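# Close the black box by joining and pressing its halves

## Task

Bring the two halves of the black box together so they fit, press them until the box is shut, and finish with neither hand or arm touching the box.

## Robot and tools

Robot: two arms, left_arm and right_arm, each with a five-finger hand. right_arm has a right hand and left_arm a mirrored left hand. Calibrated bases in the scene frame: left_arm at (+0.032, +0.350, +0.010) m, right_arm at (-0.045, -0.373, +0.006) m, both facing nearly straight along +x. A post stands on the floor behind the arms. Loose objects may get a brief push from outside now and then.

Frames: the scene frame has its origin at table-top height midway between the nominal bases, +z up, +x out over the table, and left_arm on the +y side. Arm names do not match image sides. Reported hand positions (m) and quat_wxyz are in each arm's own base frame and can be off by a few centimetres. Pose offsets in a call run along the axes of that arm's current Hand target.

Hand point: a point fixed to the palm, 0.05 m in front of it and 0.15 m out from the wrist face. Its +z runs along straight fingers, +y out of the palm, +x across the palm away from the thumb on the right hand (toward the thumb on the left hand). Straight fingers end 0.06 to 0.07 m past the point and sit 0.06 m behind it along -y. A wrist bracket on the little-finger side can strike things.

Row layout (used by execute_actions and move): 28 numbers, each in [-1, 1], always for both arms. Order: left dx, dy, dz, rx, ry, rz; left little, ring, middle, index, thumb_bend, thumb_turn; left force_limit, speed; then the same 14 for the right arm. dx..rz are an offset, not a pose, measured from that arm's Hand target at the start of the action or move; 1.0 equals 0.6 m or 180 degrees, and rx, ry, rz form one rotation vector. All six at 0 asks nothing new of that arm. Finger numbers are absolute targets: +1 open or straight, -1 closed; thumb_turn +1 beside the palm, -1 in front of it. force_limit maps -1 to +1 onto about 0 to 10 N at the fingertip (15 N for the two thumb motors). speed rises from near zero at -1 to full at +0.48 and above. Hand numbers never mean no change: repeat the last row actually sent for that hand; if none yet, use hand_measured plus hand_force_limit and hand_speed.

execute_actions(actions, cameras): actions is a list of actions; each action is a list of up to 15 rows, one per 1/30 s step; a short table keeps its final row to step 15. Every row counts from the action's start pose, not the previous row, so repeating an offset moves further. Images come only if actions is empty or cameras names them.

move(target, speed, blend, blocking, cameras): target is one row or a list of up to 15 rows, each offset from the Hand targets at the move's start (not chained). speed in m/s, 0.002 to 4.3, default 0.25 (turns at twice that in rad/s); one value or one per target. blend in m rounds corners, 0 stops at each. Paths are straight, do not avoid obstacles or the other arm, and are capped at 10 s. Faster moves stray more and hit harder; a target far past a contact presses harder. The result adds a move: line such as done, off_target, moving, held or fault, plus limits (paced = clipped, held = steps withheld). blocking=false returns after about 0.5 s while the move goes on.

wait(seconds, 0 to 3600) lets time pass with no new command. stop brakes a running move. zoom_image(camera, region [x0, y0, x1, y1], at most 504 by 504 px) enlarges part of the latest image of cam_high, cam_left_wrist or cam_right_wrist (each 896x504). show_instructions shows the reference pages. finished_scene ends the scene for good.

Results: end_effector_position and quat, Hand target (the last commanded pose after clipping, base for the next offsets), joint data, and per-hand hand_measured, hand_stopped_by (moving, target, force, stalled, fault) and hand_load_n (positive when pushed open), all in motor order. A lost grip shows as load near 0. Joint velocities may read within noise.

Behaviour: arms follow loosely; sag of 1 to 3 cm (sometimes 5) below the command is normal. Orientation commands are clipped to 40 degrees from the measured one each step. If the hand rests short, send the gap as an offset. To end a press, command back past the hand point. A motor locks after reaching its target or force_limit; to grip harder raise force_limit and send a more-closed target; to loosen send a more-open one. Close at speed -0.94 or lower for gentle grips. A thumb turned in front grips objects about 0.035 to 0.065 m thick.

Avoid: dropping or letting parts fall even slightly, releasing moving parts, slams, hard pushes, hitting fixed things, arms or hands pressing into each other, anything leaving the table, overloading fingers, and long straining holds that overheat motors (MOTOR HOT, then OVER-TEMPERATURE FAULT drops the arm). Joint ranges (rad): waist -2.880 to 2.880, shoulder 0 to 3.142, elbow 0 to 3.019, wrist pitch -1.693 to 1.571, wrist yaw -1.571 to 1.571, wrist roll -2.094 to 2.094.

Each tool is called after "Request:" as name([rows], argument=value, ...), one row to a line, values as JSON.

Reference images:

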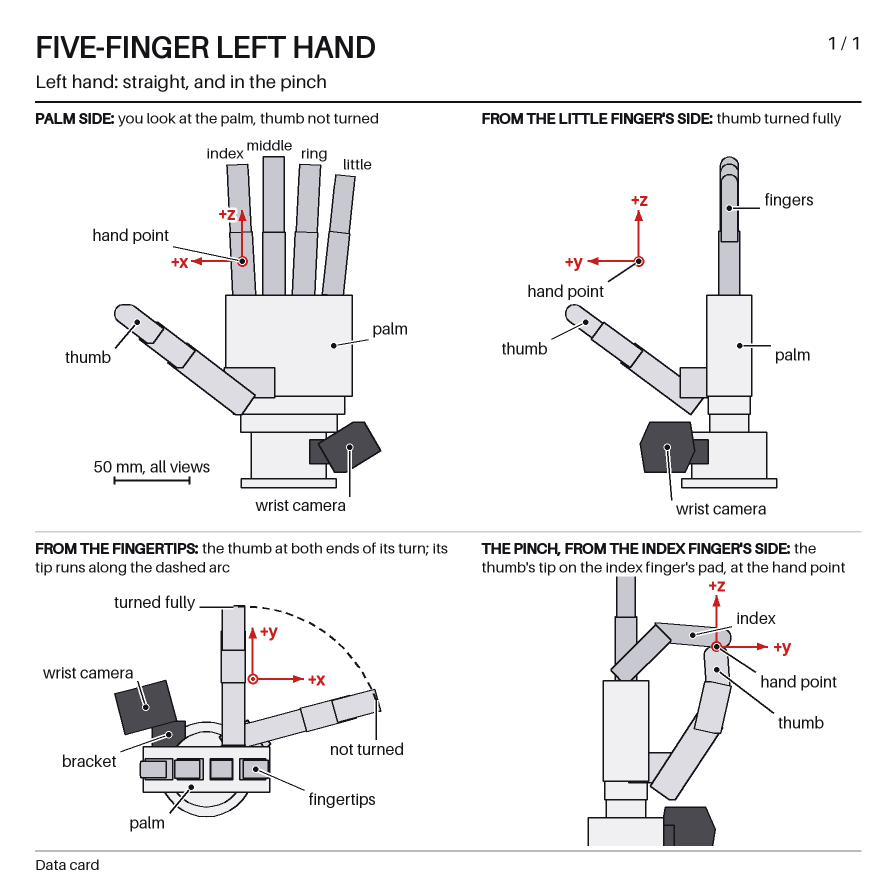

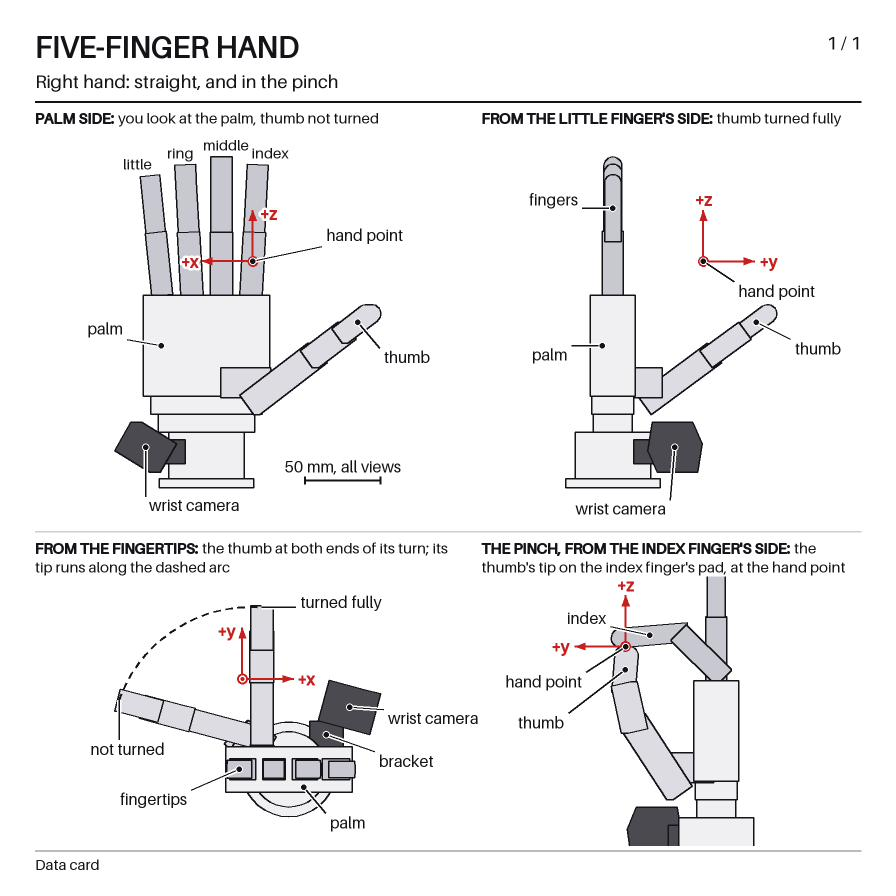

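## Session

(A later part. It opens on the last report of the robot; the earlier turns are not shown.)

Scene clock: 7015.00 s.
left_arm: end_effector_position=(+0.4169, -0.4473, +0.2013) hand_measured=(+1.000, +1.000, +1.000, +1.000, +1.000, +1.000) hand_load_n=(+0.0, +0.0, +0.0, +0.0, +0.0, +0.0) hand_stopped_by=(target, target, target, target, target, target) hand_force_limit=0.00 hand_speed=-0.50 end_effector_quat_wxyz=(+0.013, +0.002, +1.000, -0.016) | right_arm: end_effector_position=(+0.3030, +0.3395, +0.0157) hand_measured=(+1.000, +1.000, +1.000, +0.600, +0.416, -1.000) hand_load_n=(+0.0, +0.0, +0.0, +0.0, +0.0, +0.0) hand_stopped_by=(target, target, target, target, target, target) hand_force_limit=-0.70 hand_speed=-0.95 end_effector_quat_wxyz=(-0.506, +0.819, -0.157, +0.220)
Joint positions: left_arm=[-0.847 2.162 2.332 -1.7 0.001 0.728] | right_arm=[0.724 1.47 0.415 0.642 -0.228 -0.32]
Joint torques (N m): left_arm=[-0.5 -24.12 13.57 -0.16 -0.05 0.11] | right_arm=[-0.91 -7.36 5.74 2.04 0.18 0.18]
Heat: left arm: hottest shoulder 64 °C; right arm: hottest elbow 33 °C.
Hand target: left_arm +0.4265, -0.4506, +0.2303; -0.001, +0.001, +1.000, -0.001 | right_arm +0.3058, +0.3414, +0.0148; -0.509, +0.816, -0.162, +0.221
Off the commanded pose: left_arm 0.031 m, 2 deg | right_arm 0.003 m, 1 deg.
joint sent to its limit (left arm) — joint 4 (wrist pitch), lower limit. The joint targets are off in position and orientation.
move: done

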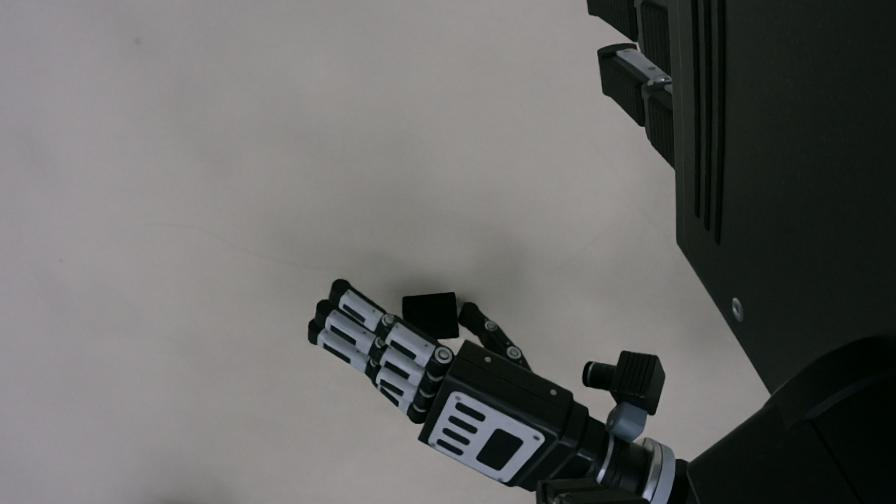

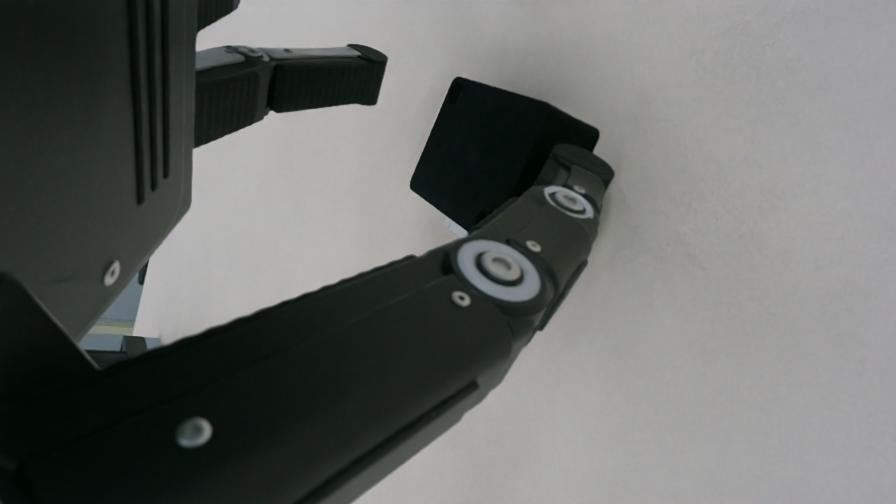

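Request:
zoom_image(camera="cam_left_wrist", region=[396, 286, 426, 346])

Request:
zoom_image(camera="cam_left_wrist", region=[440, 286, 470, 346])

Scaled by 8.400 from the camera's image (finer frame: 1280x720).

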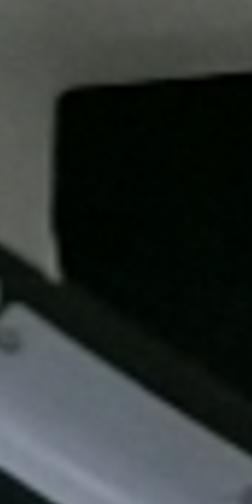

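Scaled by 8.400 from the camera's image (finer frame: 1280x720).

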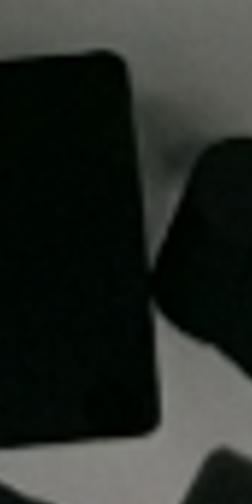

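Request:
move(target=[0,0,0,0,0,0,1,1,1,1,1,1,0,-0.5,0,0,0,0,0,0,1,1,1,0.6,0.40,-1,-0.7,-0.95], cameras=["cam_left_wrist","cam_right_wrist"])

Request:
zoom_image(camera="cam_left_wrist", region=[396, 286, 426, 346])

Request:
zoom_image(camera="cam_left_wrist", region=[440, 286, 470, 346])

Request:
zoom_image(camera="cam_right_wrist", region=[530, 80, 610, 160])

Scene clock: 7040.80 s.
left_arm: end_effector_position=(+0.4169, -0.4473, +0.2013) hand_measured=(+1.000, +1.000, +1.000, +1.000, +1.000, +1.000) hand_load_n=(+0.0, +0.0, +0.0, +0.0, +0.0, +0.0) hand_stopped_by=(target, target, target, target, target, target) hand_force_limit=0.00 hand_speed=-0.50 end_effector_quat_wxyz=(+0.013, +0.002, +1.000, -0.016) | right_arm: end_effector_position=(+0.3030, +0.3395, +0.0157) hand_measured=(+1.000, +1.000, +1.000, +0.600, +0.400, -1.000) hand_load_n=(+0.0, -0.5, +0.0, +0.0, +0.0, +0.0) hand_stopped_by=(target, target, target, target, target, target) hand_force_limit=-0.70 hand_speed=-0.95 end_effector_quat_wxyz=(-0.506, +0.819, -0.157, +0.220)
Joint positions: left_arm=[-0.847 2.162 2.332 -1.7 0.001 0.728] | right_arm=[0.724 1.47 0.415 0.642 -0.228 -0.32]
Joint torques (N m): left_arm=[-0.44 -23.65 13.63 -0.18 -0.05 0.08] | right_arm=[-0.38 -7.24 5.82 2.02 0.19 0.18]
Heat: left arm: hottest shoulder 64 °C; right arm: hottest elbow 33 °C.
Hand target: left_arm +0.4265, -0.4506, +0.2303; -0.001, +0.001, +1.000, -0.001 | right_arm +0.3058, +0.3414, +0.0148; -0.509, +0.816, -0.162, +0.221
Off the commanded pose: left_arm 0.031 m, 2 deg | right_arm 0.003 m, 1 deg.
joint sent to its limit (left arm) — joint 4 (wrist pitch), lower limit. The joint targets are off in position and orientation.
move: done

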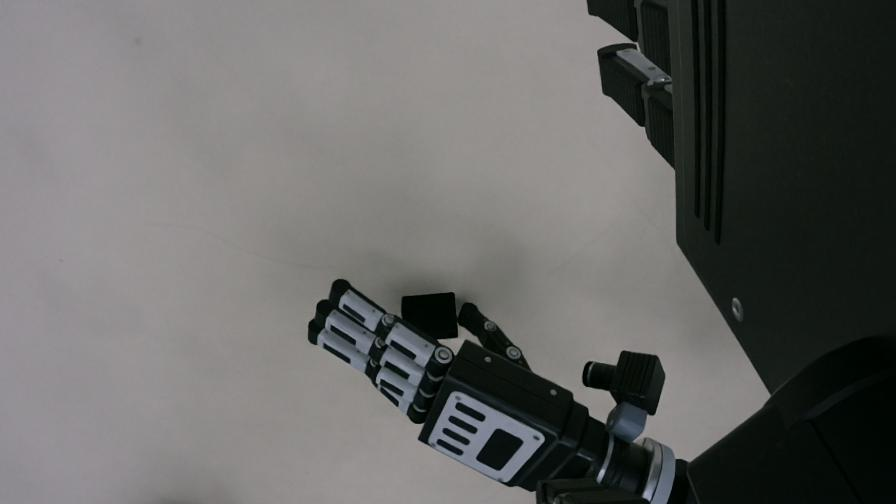

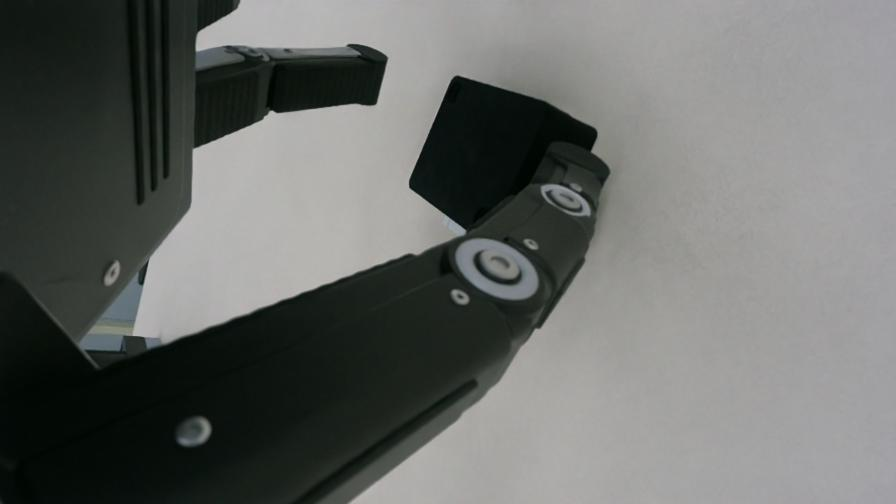

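Scaled by 8.400 from the camera's image (finer frame: 1280x720).

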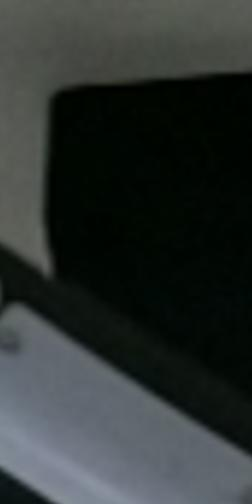

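Scaled by 8.400 from the camera's image (finer frame: 1280x720).

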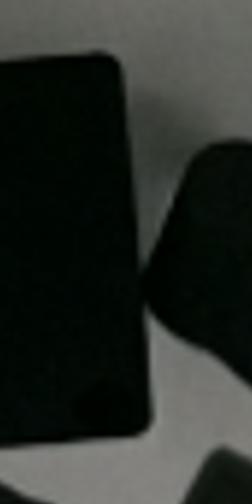

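Scaled by 6.300 from the camera's image (finer frame: 1280x720).

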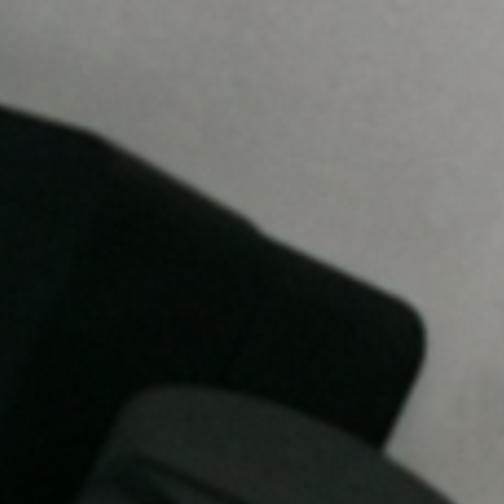

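Request:
move(target=[0,0,0,0,0,0,1,1,1,1,1,1,0,-0.5,0,0,0,0,0,0,1,1,1,0.6,0.5,-1,-0.7,-0.9])

Request:
move([
  [0,0,0,0,0,0,1,1,1,1,1,1,0,-0.5,0.0098,-0.0451,-0.0192,0,0,0,1,1,1,0.6,0.5,-1,-0.7,-0.9],
  [0,0,0,0,0,0,1,1,1,1,1,1,0,-0.5,0.0353,-0.1493,-0.0867,0,0,0,1,1,1,0.6,0.5,-1,-0.7,-0.9],
], speed=0.2, blend=0.01, cameras=["cam_left_wrist","cam_right_wrist"])

Request:
zoom_image(camera="cam_left_wrist", region=[395, 280, 470, 350])

Scene clock: 7084.73 s.
left_arm: end_effector_position=(+0.4169, -0.4473, +0.2013) hand_measured=(+1.000, +1.000, +1.000, +1.000, +1.000, +1.000) hand_load_n=(+0.0, +0.0, +0.0, +0.0, +0.0, +0.0) hand_stopped_by=(target, target, target, target, target, target) hand_force_limit=0.00 hand_speed=-0.50 end_effector_quat_wxyz=(+0.013, +0.002, +1.000, -0.016) | right_arm: end_effector_position=(+0.3030, +0.3395, +0.0157) hand_measured=(+1.000, +1.000, +1.000, +0.600, +0.500, -1.000) hand_load_n=(+0.0, +0.0, +0.0, +0.0, +0.0, +0.5) hand_stopped_by=(target, target, target, target, target, target) hand_force_limit=-0.70 hand_speed=-0.90 end_effector_quat_wxyz=(-0.506, +0.819, -0.157, +0.220)
Joint positions: left_arm=[-0.847 2.162 2.332 -1.7 0.001 0.728] | right_arm=[0.724 1.47 0.415 0.642 -0.228 -0.32]
Joint torques (N m): left_arm=[-0.21 -23.59 13.56 -0.1 -0.06 0.1] | right_arm=[-0.73 -7.24 5.81 2.02 0.19 0.21]
Heat: left arm: hottest shoulder 64 °C; right arm: hottest elbow 32 °C.
Hand target: left_arm +0.4265, -0.4506, +0.2303; -0.001, +0.001, +1.000, -0.001 | right_arm +0.3058, +0.3414, +0.0148; -0.509, +0.816, -0.162, +0.221
Off the commanded pose: left_arm 0.031 m, 2 deg | right_arm 0.003 m, 1 deg.
joint sent to its limit (left arm) — joint 4 (wrist pitch), lower limit. The joint targets are off in position and orientation.
move: done

Scene clock: 7086.30 s.
left_arm: end_effector_position=(+0.4169, -0.4473, +0.2013) hand_measured=(+1.000, +1.000, +1.000, +1.000, +1.000, +1.000) hand_load_n=(+0.0, +0.0, +0.0, +0.0, +0.0, +0.0) hand_stopped_by=(target, target, target, target, target, target) hand_force_limit=0.00 hand_speed=-0.50 end_effector_quat_wxyz=(+0.013, +0.002, +1.000, -0.016) | right_arm: end_effector_position=(+0.2828, +0.3230, +0.0941) hand_measured=(+1.000, +1.000, +1.000, +0.600, +0.500, -1.000) hand_load_n=(+0.0, +0.0, +0.0, +0.0, +0.0, +0.0) hand_stopped_by=(target, target, target, target, target, target) hand_force_limit=-0.70 hand_speed=-0.90 end_effector_quat_wxyz=(-0.495, +0.828, -0.159, +0.208)
Joint positions: left_arm=[-0.847 2.162 2.332 -1.7 0.001 0.728] | right_arm=[0.724 1.119 0.463 0.206 -0.233 -0.32]
Joint torques (N m): left_arm=[-0.32 -23.53 13.6 -0.14 -0.02 0.11] | right_arm=[-1.79 -6.24 11.18 0.85 -0.14 0.11]
Heat: left arm: hottest shoulder 64 °C; right arm: hottest elbow 33 °C.
Hand target: left_arm +0.4265, -0.4506, +0.2303; -0.001, +0.001, +1.000, -0.001 | right_arm +0.3000, +0.3299, +0.1198; -0.509, +0.816, -0.162, +0.221
Off the commanded pose: left_arm 0.031 m, 2 deg | right_arm 0.032 m, 3 deg.
joint sent to its limit (left arm) — joint 4 (wrist pitch), lower limit. The joint targets are off in position and orientation.
move: off_target (right_arm)

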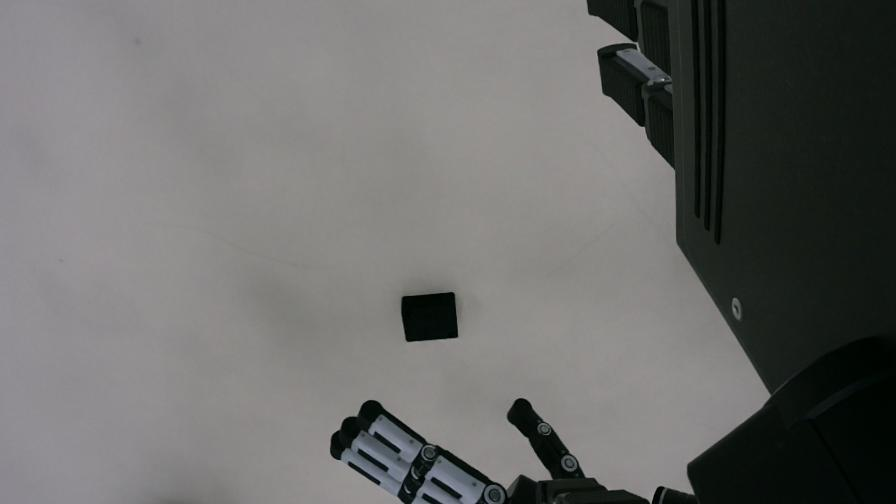

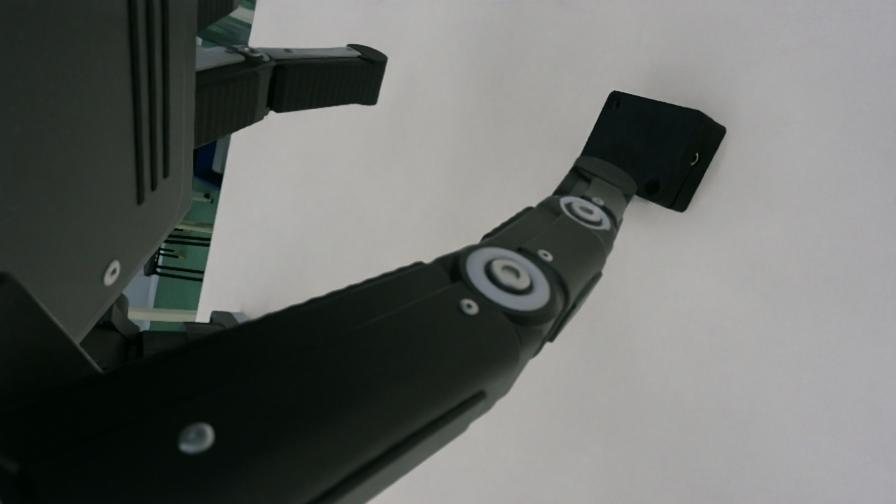

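Scaled by 6.720 from the camera's image (finer frame: 1280x720).

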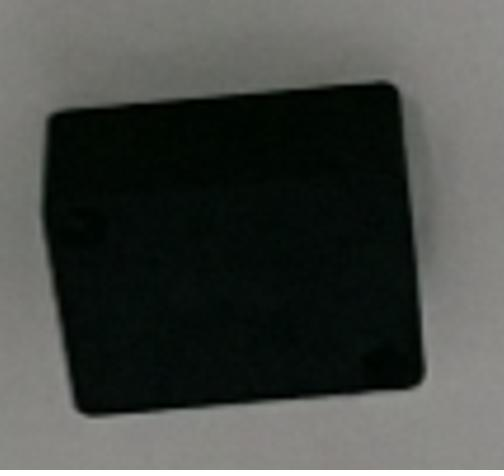

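Request:
zoom_image(camera="cam_right_wrist", region=[620, 85, 740, 220])

Scaled by 3.733 from the camera's image (finer frame: 1280x720).

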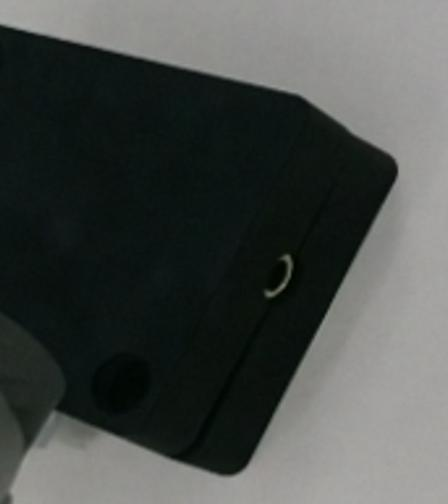

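Request:
move(target=[0,0,0,0,0,0,1,1,1,1,1,1,0,-0.5,0,0,0,0,0,0,1,1,1,0,0.5,1,0,-0.5], cameras=["cam_right_wrist"])

Scene clock: 7102.60 s.
left_arm: end_effector_position=(+0.4169, -0.4473, +0.2013) hand_measured=(+1.000, +1.000, +1.000, +1.000, +1.000, +1.000) hand_load_n=(+0.0, +0.0, +0.0, +0.0, +0.0, +0.0) hand_stopped_by=(target, target, target, target, target, target) hand_force_limit=0.00 hand_speed=-0.50 end_effector_quat_wxyz=(+0.013, +0.002, +1.000, -0.016) | right_arm: end_effector_position=(+0.2828, +0.3230, +0.0941) hand_measured=(+1.000, +1.000, +1.000, +0.000, +0.500, +1.000) hand_load_n=(+0.0, +0.0, +0.0, +0.0, +0.0, -0.5) hand_stopped_by=(target, target, target, target, target, target) hand_force_limit=0.00 hand_speed=-0.50 end_effector_quat_wxyz=(-0.495, +0.828, -0.159, +0.208)
Joint positions: left_arm=[-0.847 2.162 2.332 -1.7 0.001 0.728] | right_arm=[0.724 1.119 0.463 0.206 -0.233 -0.32]
Joint torques (N m): left_arm=[-0.38 -23.82 13.63 -0.17 -0.04 0.11] | right_arm=[-1.73 -6.71 11.12 0.83 -0.16 0.12]
Heat: left arm: hottest shoulder 64 °C; right arm: hottest elbow 39 °C.
Hand target: left_arm +0.4265, -0.4506, +0.2303; -0.001, +0.001, +1.000, -0.001 | right_arm +0.2999, +0.3300, +0.1198; -0.509, +0.816, -0.162, +0.221
Off the commanded pose: left_arm 0.031 m, 2 deg | right_arm 0.032 m, 3 deg.
joint sent to its limit (left arm) — joint 4 (wrist pitch), lower limit. The joint targets are off in position and orientation.
move: done

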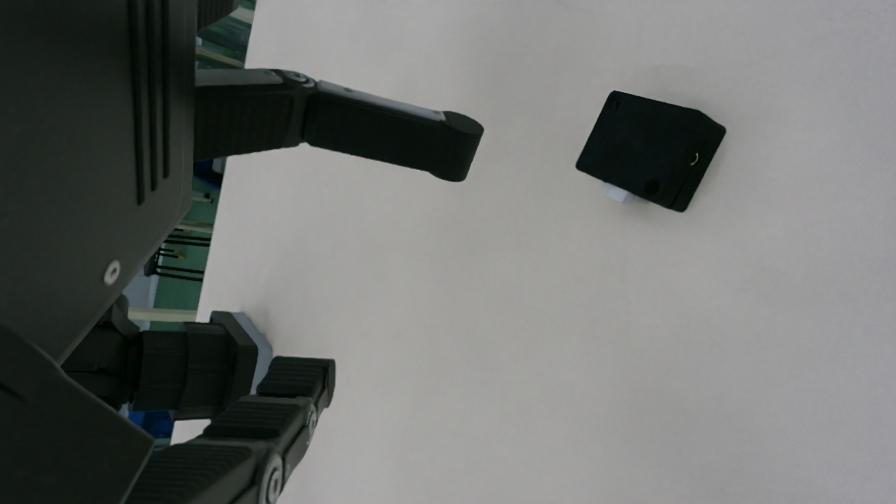

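Request:
zoom_image(camera="cam_right_wrist", region=[565, 80, 735, 220])

Scaled by 2.965 from the camera's image (finer frame: 1280x720).

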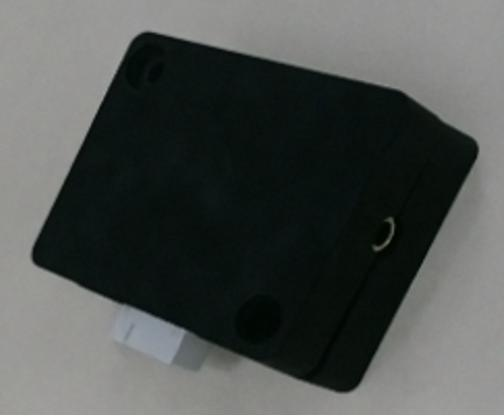

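Request:
move([
  [0,0,0,0,0,0,1,1,1,1,1,1,0,-0.5,0.0102,-0.0474,-0.0137,0,0,0,1,1,1,0,0.5,1,0,-0.5],
  [0,0,0,0,0,0,1,1,1,1,1,1,0,-0.5,-0.0207,0.1067,0.0415,0,0,0,1,1,1,0,0.5,1,0,-0.5],
], speed=[0.2, 0.12], cameras=["cam_left_wrist","cam_right_wrist"])

Scene clock: 7116.70 s.
left_arm: end_effector_position=(+0.4169, -0.4473, +0.2013) hand_measured=(+1.000, +1.000, +1.000, +1.000, +1.000, +1.000) hand_load_n=(-0.5, +0.0, +0.0, +0.0, -0.5, +0.0) hand_stopped_by=(target, target, target, target, target, target) hand_force_limit=0.00 hand_speed=-0.50 end_effector_quat_wxyz=(+0.013, +0.002, +1.000, -0.016) | right_arm: end_effector_position=(+0.2921, +0.3290, +0.0487) hand_measured=(+1.000, +1.000, +1.000, +0.000, +0.500, +1.000) hand_load_n=(+0.0, +0.0, +0.0, +0.0, +0.0, +0.0) hand_stopped_by=(target, target, target, target, target, target) hand_force_limit=0.00 hand_speed=-0.50 end_effector_quat_wxyz=(-0.506, +0.820, -0.157, +0.216)
Joint positions: left_arm=[-0.847 2.162 2.332 -1.7 0.001 0.728] | right_arm=[0.718 1.302 0.408 0.475 -0.239 -0.32]
Joint torques (N m): left_arm=[-0.15 -23.65 13.59 -0.17 -0.05 0.09] | right_arm=[-1.38 -6.01 6.87 2.03 -0.15 0.11]
Heat: left arm: hottest shoulder 64 °C; right arm: hottest elbow 42 °C.
Hand target: left_arm +0.4265, -0.4506, +0.2303; -0.001, +0.001, +1.000, -0.001 | right_arm +0.3000, +0.3274, +0.0500; -0.509, +0.816, -0.162, +0.221
Off the commanded pose: left_arm 0.031 m, 2 deg | right_arm 0.008 m, 1 deg.
joint sent to its limit (left arm) — joint 4 (wrist pitch), lower limit. The joint targets are off in position and orientation.
move: done

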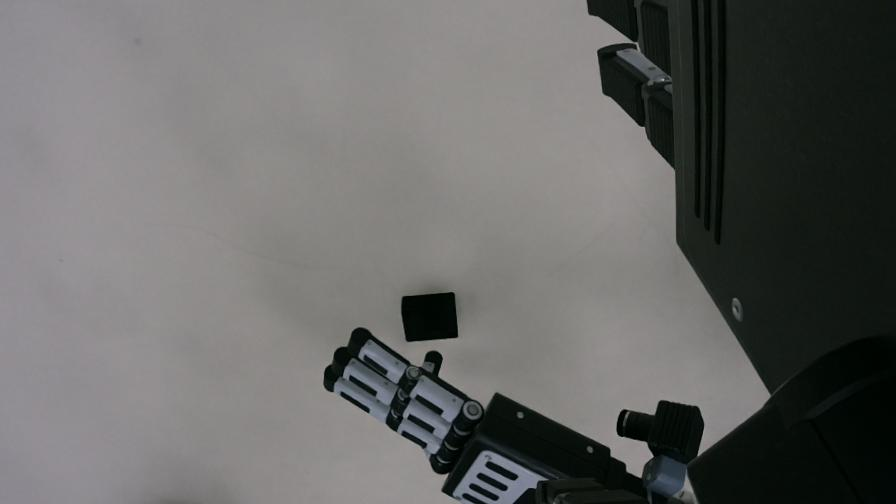

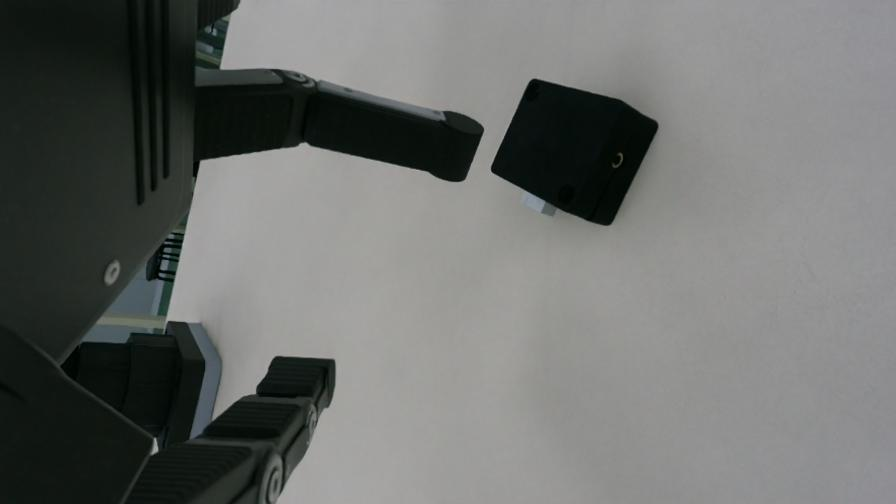

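Request:
move(target=[0,0,0,0,0,0,1,1,1,1,1,1,0,-0.5,-0.0065,0.0301,0.0128,0,0,0,1,1,1,0,0.5,1,0,-0.5], speed=0.06, cameras=["cam_left_wrist","cam_right_wrist"])

Request:
zoom_image(camera="cam_right_wrist", region=[390, 50, 640, 250])

Request:
zoom_image(camera="cam_left_wrist", region=[380, 280, 480, 370])

Scene clock: 7142.70 s.
left_arm: end_effector_position=(+0.4169, -0.4473, +0.2013) hand_measured=(+1.000, +1.000, +1.000, +1.000, +1.000, +1.000) hand_load_n=(+0.0, +0.0, +0.0, +0.5, +0.0, +0.0) hand_stopped_by=(target, target, target, target, target, target) hand_force_limit=0.00 hand_speed=-0.50 end_effector_quat_wxyz=(+0.013, +0.002, +1.000, -0.016) | right_arm: end_effector_position=(+0.2927, +0.3296, +0.0296) hand_measured=(+1.000, +1.000, +1.000, +0.000, +0.500, +1.000) hand_load_n=(+0.0, +0.0, +0.0, +0.0, +0.0, +0.0) hand_stopped_by=(target, target, target, target, target, target) hand_force_limit=0.00 hand_speed=-0.50 end_effector_quat_wxyz=(-0.506, +0.820, -0.156, +0.216)
Joint positions: left_arm=[-0.847 2.162 2.332 -1.7 0.001 0.728] | right_arm=[0.718 1.378 0.391 0.57 -0.239 -0.32]
Joint torques (N m): left_arm=[-0.15 -23.77 13.67 -0.17 -0.06 0.08] | right_arm=[-1.96 -6.24 6.3 2.13 -0.13 0.09]
Heat: left arm: hottest shoulder 64 °C; right arm: hottest elbow 38 °C.
Hand target: left_arm +0.4265, -0.4506, +0.2303; -0.001, +0.001, +1.000, -0.001 | right_arm +0.3000, +0.3274, +0.0300; -0.509, +0.816, -0.162, +0.221
Off the commanded pose: left_arm 0.031 m, 2 deg | right_arm 0.008 m, 1 deg.
joint sent to its limit (left arm) — joint 4 (wrist pitch), lower limit. The joint targets are off in position and orientation.
move: done

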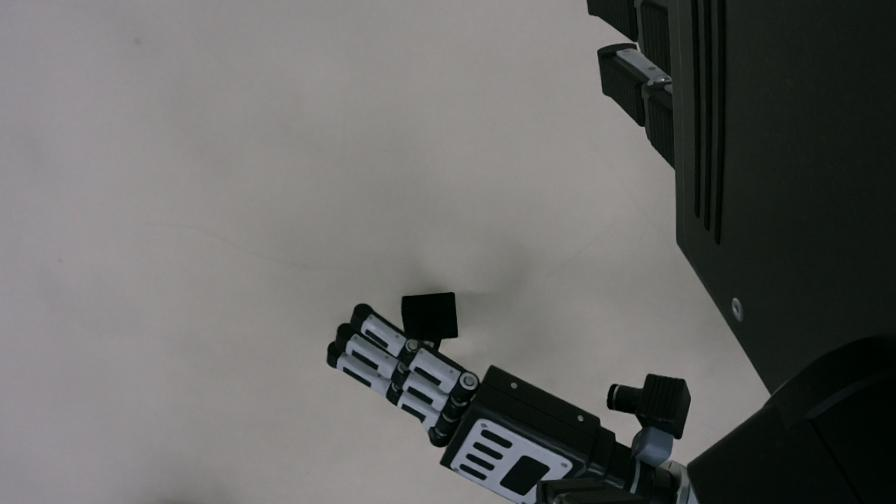

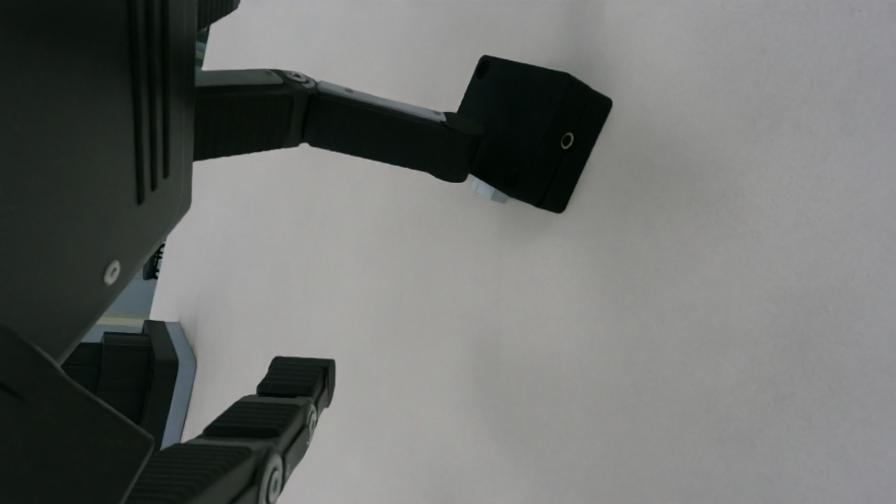

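Scaled by 2.016 from the camera's image (finer frame: 1280x720).

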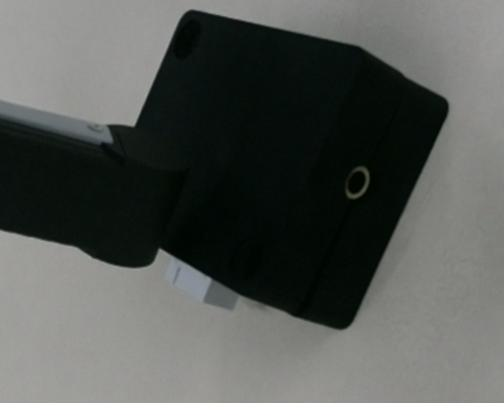

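Scaled by 5.040 from the camera's image (finer frame: 1280x720).

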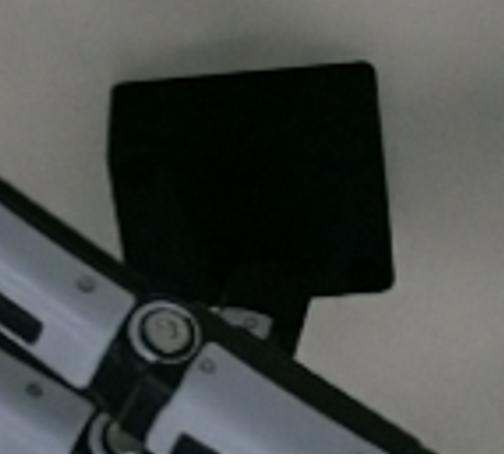

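Request:
move(target=[0,0,0,0,0,0,1,1,1,1,1,1,0,-0.5,-0.0020,0.0090,0.0038,0,0,0,1,1,1,0,0.5,1,0,-0.5], speed=0.03, cameras=["cam_right_wrist"])

Request:
zoom_image(camera="cam_right_wrist", region=[390, 50, 640, 250])

Scene clock: 7152.50 s.
left_arm: end_effector_position=(+0.4169, -0.4473, +0.2013) hand_measured=(+1.000, +1.000, +1.000, +1.000, +1.000, +1.000) hand_load_n=(+0.0, +0.0, +0.0, +0.0, +0.0, +0.0) hand_stopped_by=(target, target, target, target, target, target) hand_force_limit=0.00 hand_speed=-0.50 end_effector_quat_wxyz=(+0.013, +0.002, +1.000, -0.016) | right_arm: end_effector_position=(+0.2946, +0.3316, +0.0272) hand_measured=(+1.000, +1.000, +1.000, +0.000, +0.500, +1.000) hand_load_n=(+0.0, +0.0, +0.0, +0.0, +0.0, +0.0) hand_stopped_by=(target, target, target, target, target, target) hand_force_limit=0.00 hand_speed=-0.50 end_effector_quat_wxyz=(-0.510, +0.818, -0.155, +0.218)
Joint positions: left_arm=[-0.847 2.162 2.332 -1.7 0.001 0.728] | right_arm=[0.718 1.4 0.391 0.601 -0.24 -0.32]
Joint torques (N m): left_arm=[-0.38 -23.88 13.63 -0.23 -0.02 0.11] | right_arm=[-1.85 -6.24 5.76 2.03 -0.1 0.09]
Heat: left arm: hottest shoulder 64 °C; right arm: hottest elbow 37 °C.
Hand target: left_arm +0.4265, -0.4506, +0.2303; -0.001, +0.001, +1.000, -0.001 | right_arm +0.3000, +0.3274, +0.0240; -0.509, +0.816, -0.162, +0.221
Off the commanded pose: left_arm 0.031 m, 2 deg | right_arm 0.008 m, 1 deg.
joint sent to its limit (left arm) — joint 4 (wrist pitch), lower limit. The joint targets are off in position and orientation.
move: done

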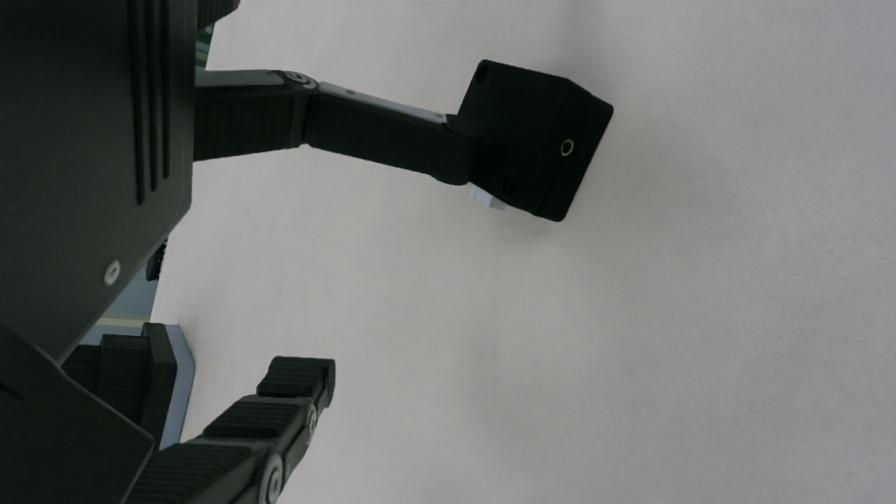

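Scaled by 2.016 from the camera's image (finer frame: 1280x720).

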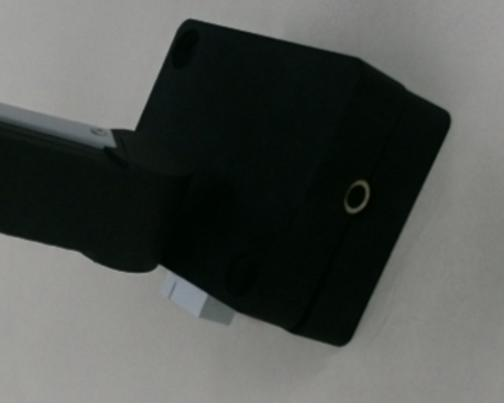

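Request:
wait(seconds=0.1, cameras=["cam_left_wrist"])

Request:
zoom_image(camera="cam_left_wrist", region=[380, 280, 480, 370])

Scene clock: 7157.97 s.
left_arm: end_effector_position=(+0.4169, -0.4473, +0.2013) hand_measured=(+1.000, +1.000, +1.000, +1.000, +1.000, +1.000) hand_load_n=(+0.0, +0.5, +0.0, +0.0, +0.0, +0.0) hand_stopped_by=(target, target, target, target, target, target) hand_force_limit=0.00 hand_speed=-0.50 end_effector_quat_wxyz=(+0.013, +0.002, +1.000, -0.016) | right_arm: end_effector_position=(+0.2946, +0.3316, +0.0272) hand_measured=(+1.000, +1.000, +1.000, +0.000, +0.500, +1.000) hand_load_n=(+0.0, +0.0, +0.0, +0.0, +0.0, +0.0) hand_stopped_by=(target, target, target, target, target, target) hand_force_limit=0.00 hand_speed=-0.50 end_effector_quat_wxyz=(-0.510, +0.818, -0.155, +0.218)
Joint positions: left_arm=[-0.847 2.162 2.332 -1.7 0.001 0.728] | right_arm=[0.718 1.4 0.391 0.601 -0.24 -0.32]
Joint torques (N m): left_arm=[-0.09 -23.47 13.56 -0.14 -0.02 0.08] | right_arm=[-1.61 -5.95 5.76 2 -0.09 0.12]
Heat: left arm: hottest shoulder 64 °C; right arm: hottest elbow 37 °C.
Hand target: left_arm +0.4265, -0.4506, +0.2303; -0.001, +0.001, +1.000, -0.001 | right_arm +0.3000, +0.3274, +0.0240; -0.509, +0.816, -0.162, +0.221
Off the commanded pose: left_arm 0.031 m, 2 deg | right_arm 0.008 m, 1 deg.
wait: 0.10 s; at rest from the start

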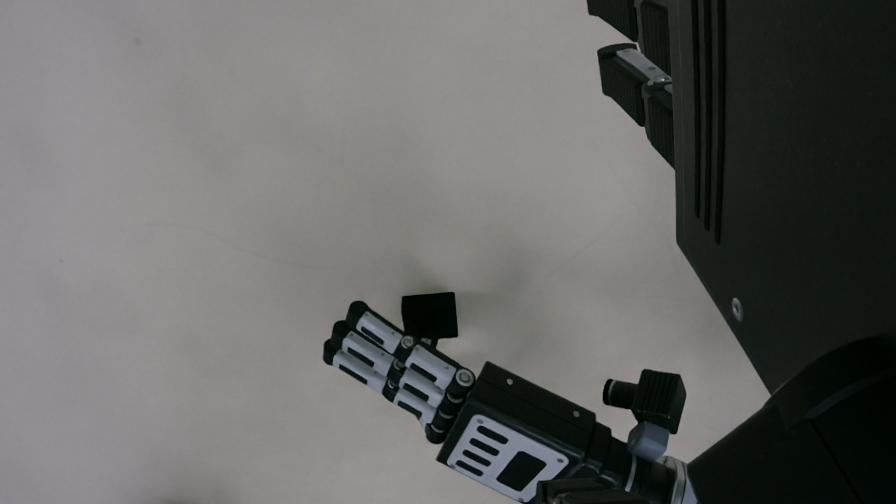

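Scaled by 5.040 from the camera's image (finer frame: 1280x720).

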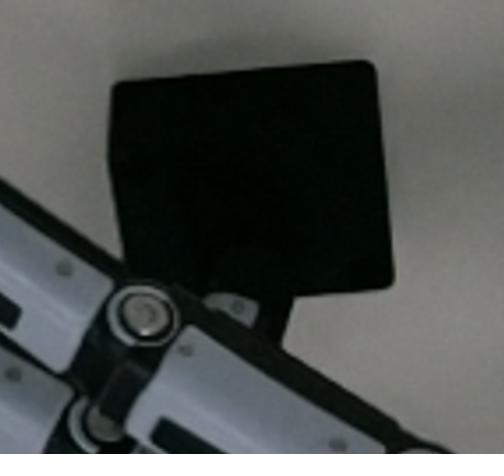

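Request:
move(target=[0,0,0,0,0,0,1,1,1,1,1,1,0,-0.5,-0.0013,0.0060,0.0026,0,0,0,1,1,1,0,0.5,1,0,-0.5], speed=0.03, cameras=["cam_right_wrist", "cam_left_wrist"])

Request:
zoom_image(camera="cam_right_wrist", region=[390, 50, 640, 250])

Request:
zoom_image(camera="cam_left_wrist", region=[380, 280, 480, 370])

Scene clock: 7165.53 s.
left_arm: end_effector_position=(+0.4169, -0.4473, +0.2013) hand_measured=(+1.000, +1.000, +1.000, +1.000, +1.000, +1.000) hand_load_n=(+0.0, +0.0, +0.0, +0.0, +0.0, +0.0) hand_stopped_by=(target, target, target, target, target, target) hand_force_limit=0.00 hand_speed=-0.50 end_effector_quat_wxyz=(+0.013, +0.002, +1.000, -0.016) | right_arm: end_effector_position=(+0.2955, +0.3325, +0.0263) hand_measured=(+1.000, +1.000, +1.000, +0.000, +0.500, +1.000) hand_load_n=(+0.0, +0.0, +0.0, -0.5, +0.0, -0.5) hand_stopped_by=(target, target, target, target, target, target) hand_force_limit=0.00 hand_speed=-0.50 end_effector_quat_wxyz=(-0.513, +0.815, -0.154, +0.220)
Joint positions: left_arm=[-0.847 2.162 2.332 -1.7 0.001 0.728] | right_arm=[0.718 1.411 0.388 0.624 -0.241 -0.32]
Joint torques (N m): left_arm=[-0.21 -23.59 13.63 -0.1 -0.04 0.09] | right_arm=[-1.61 -6.01 5.64 1.91 -0.08 0.12]
Heat: left arm: hottest shoulder 64 °C; right arm: hottest elbow 36 °C.
Hand target: left_arm +0.4265, -0.4506, +0.2303; -0.001, +0.001, +1.000, -0.001 | right_arm +0.3000, +0.3275, +0.0200; -0.509, +0.816, -0.162, +0.221
Off the commanded pose: left_arm 0.031 m, 2 deg | right_arm 0.009 m, 1 deg.
joint sent to its limit (left arm) — joint 4 (wrist pitch), lower limit. The joint targets are off in position and orientation.
move: done
Images, in order (width x height): cam_left_wrist 896x504, cam_right_wrist 896x504.

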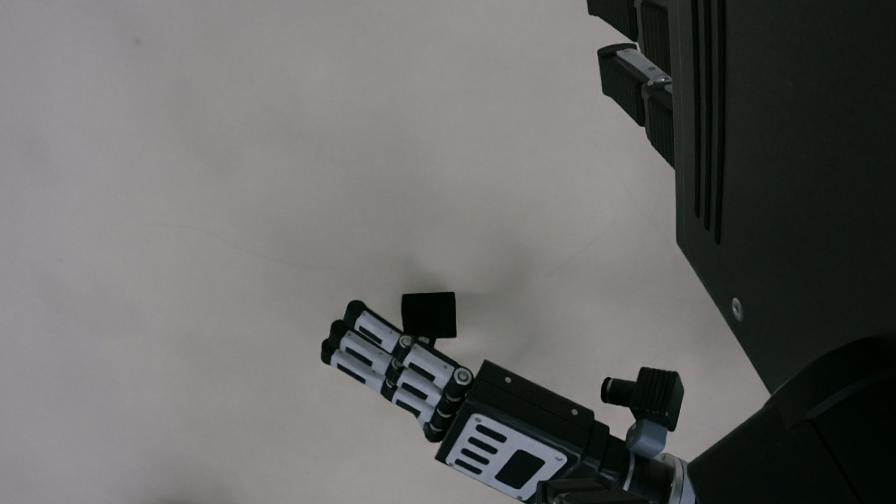

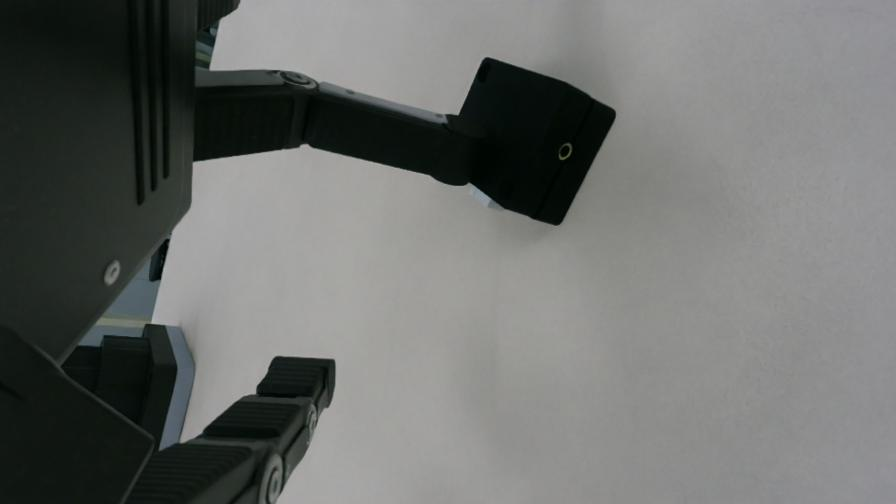

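Scaled by 2.016 from the camera's image (finer frame: 1280x720).

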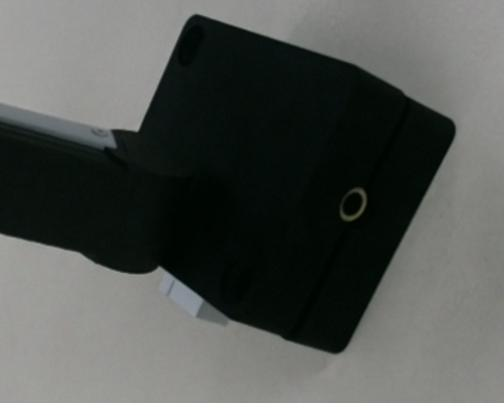

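Scaled by 5.040 from the camera's image (finer frame: 1280x720).

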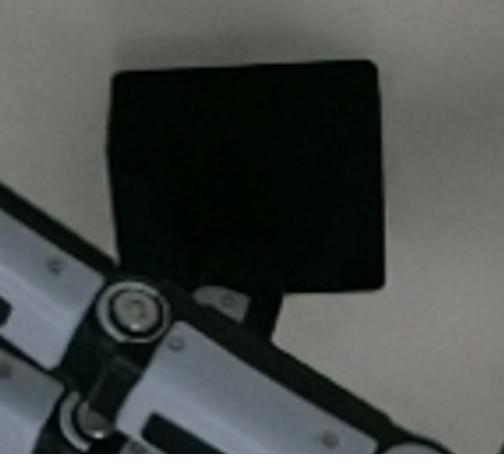

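Request:
move(target=[0,0,0,0,0,0,1,1,1,1,1,1,0,-0.5,-0.0046,0.0174,0.0002,0,0,0,1,1,1,0,0.5,1,0,-0.5], speed=0.03, cameras=["cam_right_wrist", "cam_left_wrist"])

Request:
zoom_image(camera="cam_right_wrist", region=[390, 50, 640, 250])

Request:
zoom_image(camera="cam_left_wrist", region=[380, 280, 480, 370])

Scene clock: 7210.77 s.
left_arm: end_effector_position=(+0.4169, -0.4473, +0.2013) hand_measured=(+1.000, +1.000, +1.000, +1.000, +1.000, +1.000) hand_load_n=(+0.0, +0.0, +0.0, +0.0, +0.0, -0.5) hand_stopped_by=(target, target, target, target, target, target) hand_force_limit=0.00 hand_speed=-0.50 end_effector_quat_wxyz=(+0.013, +0.002, +1.000, -0.016) | right_arm: end_effector_position=(+0.2972, +0.3319, +0.0241) hand_measured=(+1.000, +1.000, +1.000, +0.000, +0.500, +1.000) hand_load_n=(+0.0, +0.0, +0.0, -1.0, +0.0, +0.0) hand_stopped_by=(target, target, target, target, target, target) hand_force_limit=0.00 hand_speed=-0.50 end_effector_quat_wxyz=(-0.520, +0.809, -0.152, +0.226)
Joint positions: left_arm=[-0.847 2.162 2.332 -1.7 0.001 0.728] | right_arm=[0.714 1.434 0.375 0.682 -0.243 -0.32]
Joint torques (N m): left_arm=[-0.5 -23.77 13.63 -0.21 -0.03 0.11] | right_arm=[-1.67 -5.36 5.08 1.52 -0.06 0.11]
Heat: left arm: hottest shoulder 64 °C; right arm: hottest elbow 33 °C.
Hand target: left_arm +0.4265, -0.4506, +0.2303; -0.001, +0.001, +1.000, -0.001 | right_arm +0.2973, +0.3244, +0.0100; -0.509, +0.816, -0.162, +0.221
Off the commanded pose: left_arm 0.031 m, 2 deg | right_arm 0.016 m, 2 deg.
joint sent to its limit (left arm) — joint 4 (wrist pitch), lower limit. The joint targets are off in position and orientation.
move: off_target (right_arm)
Images, in order (width x height): cam_left_wrist 896x504, cam_right_wrist 896x504.

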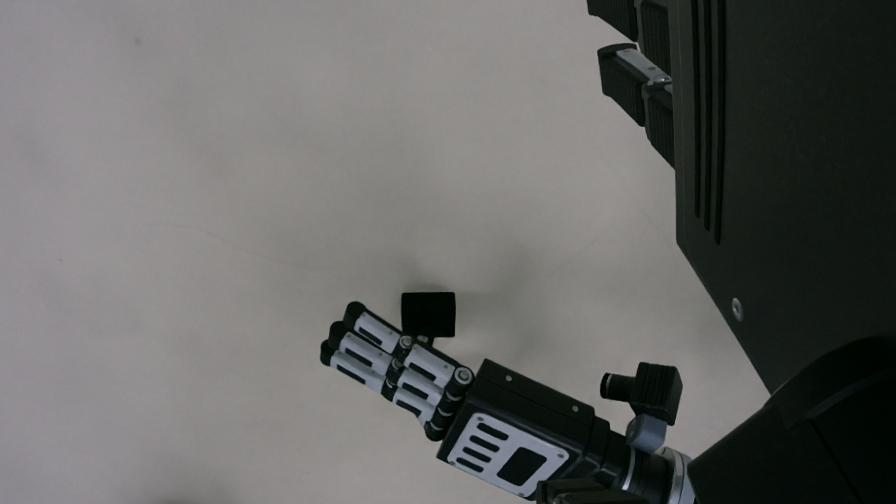

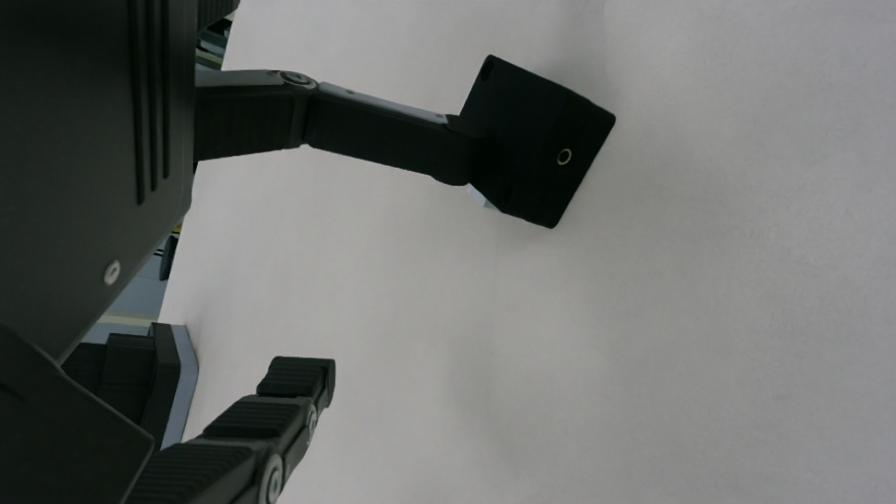

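Scaled by 2.016 from the camera's image (finer frame: 1280x720).

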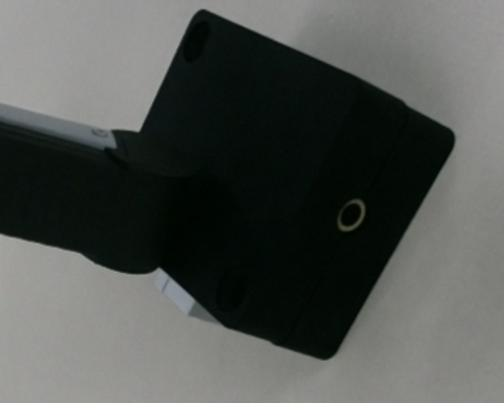

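Scaled by 5.040 from the camera's image (finer frame: 1280x720).

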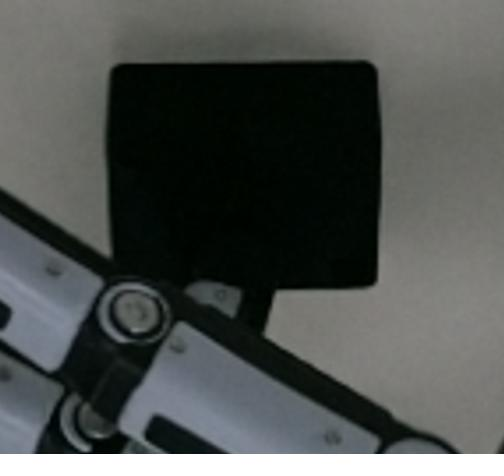

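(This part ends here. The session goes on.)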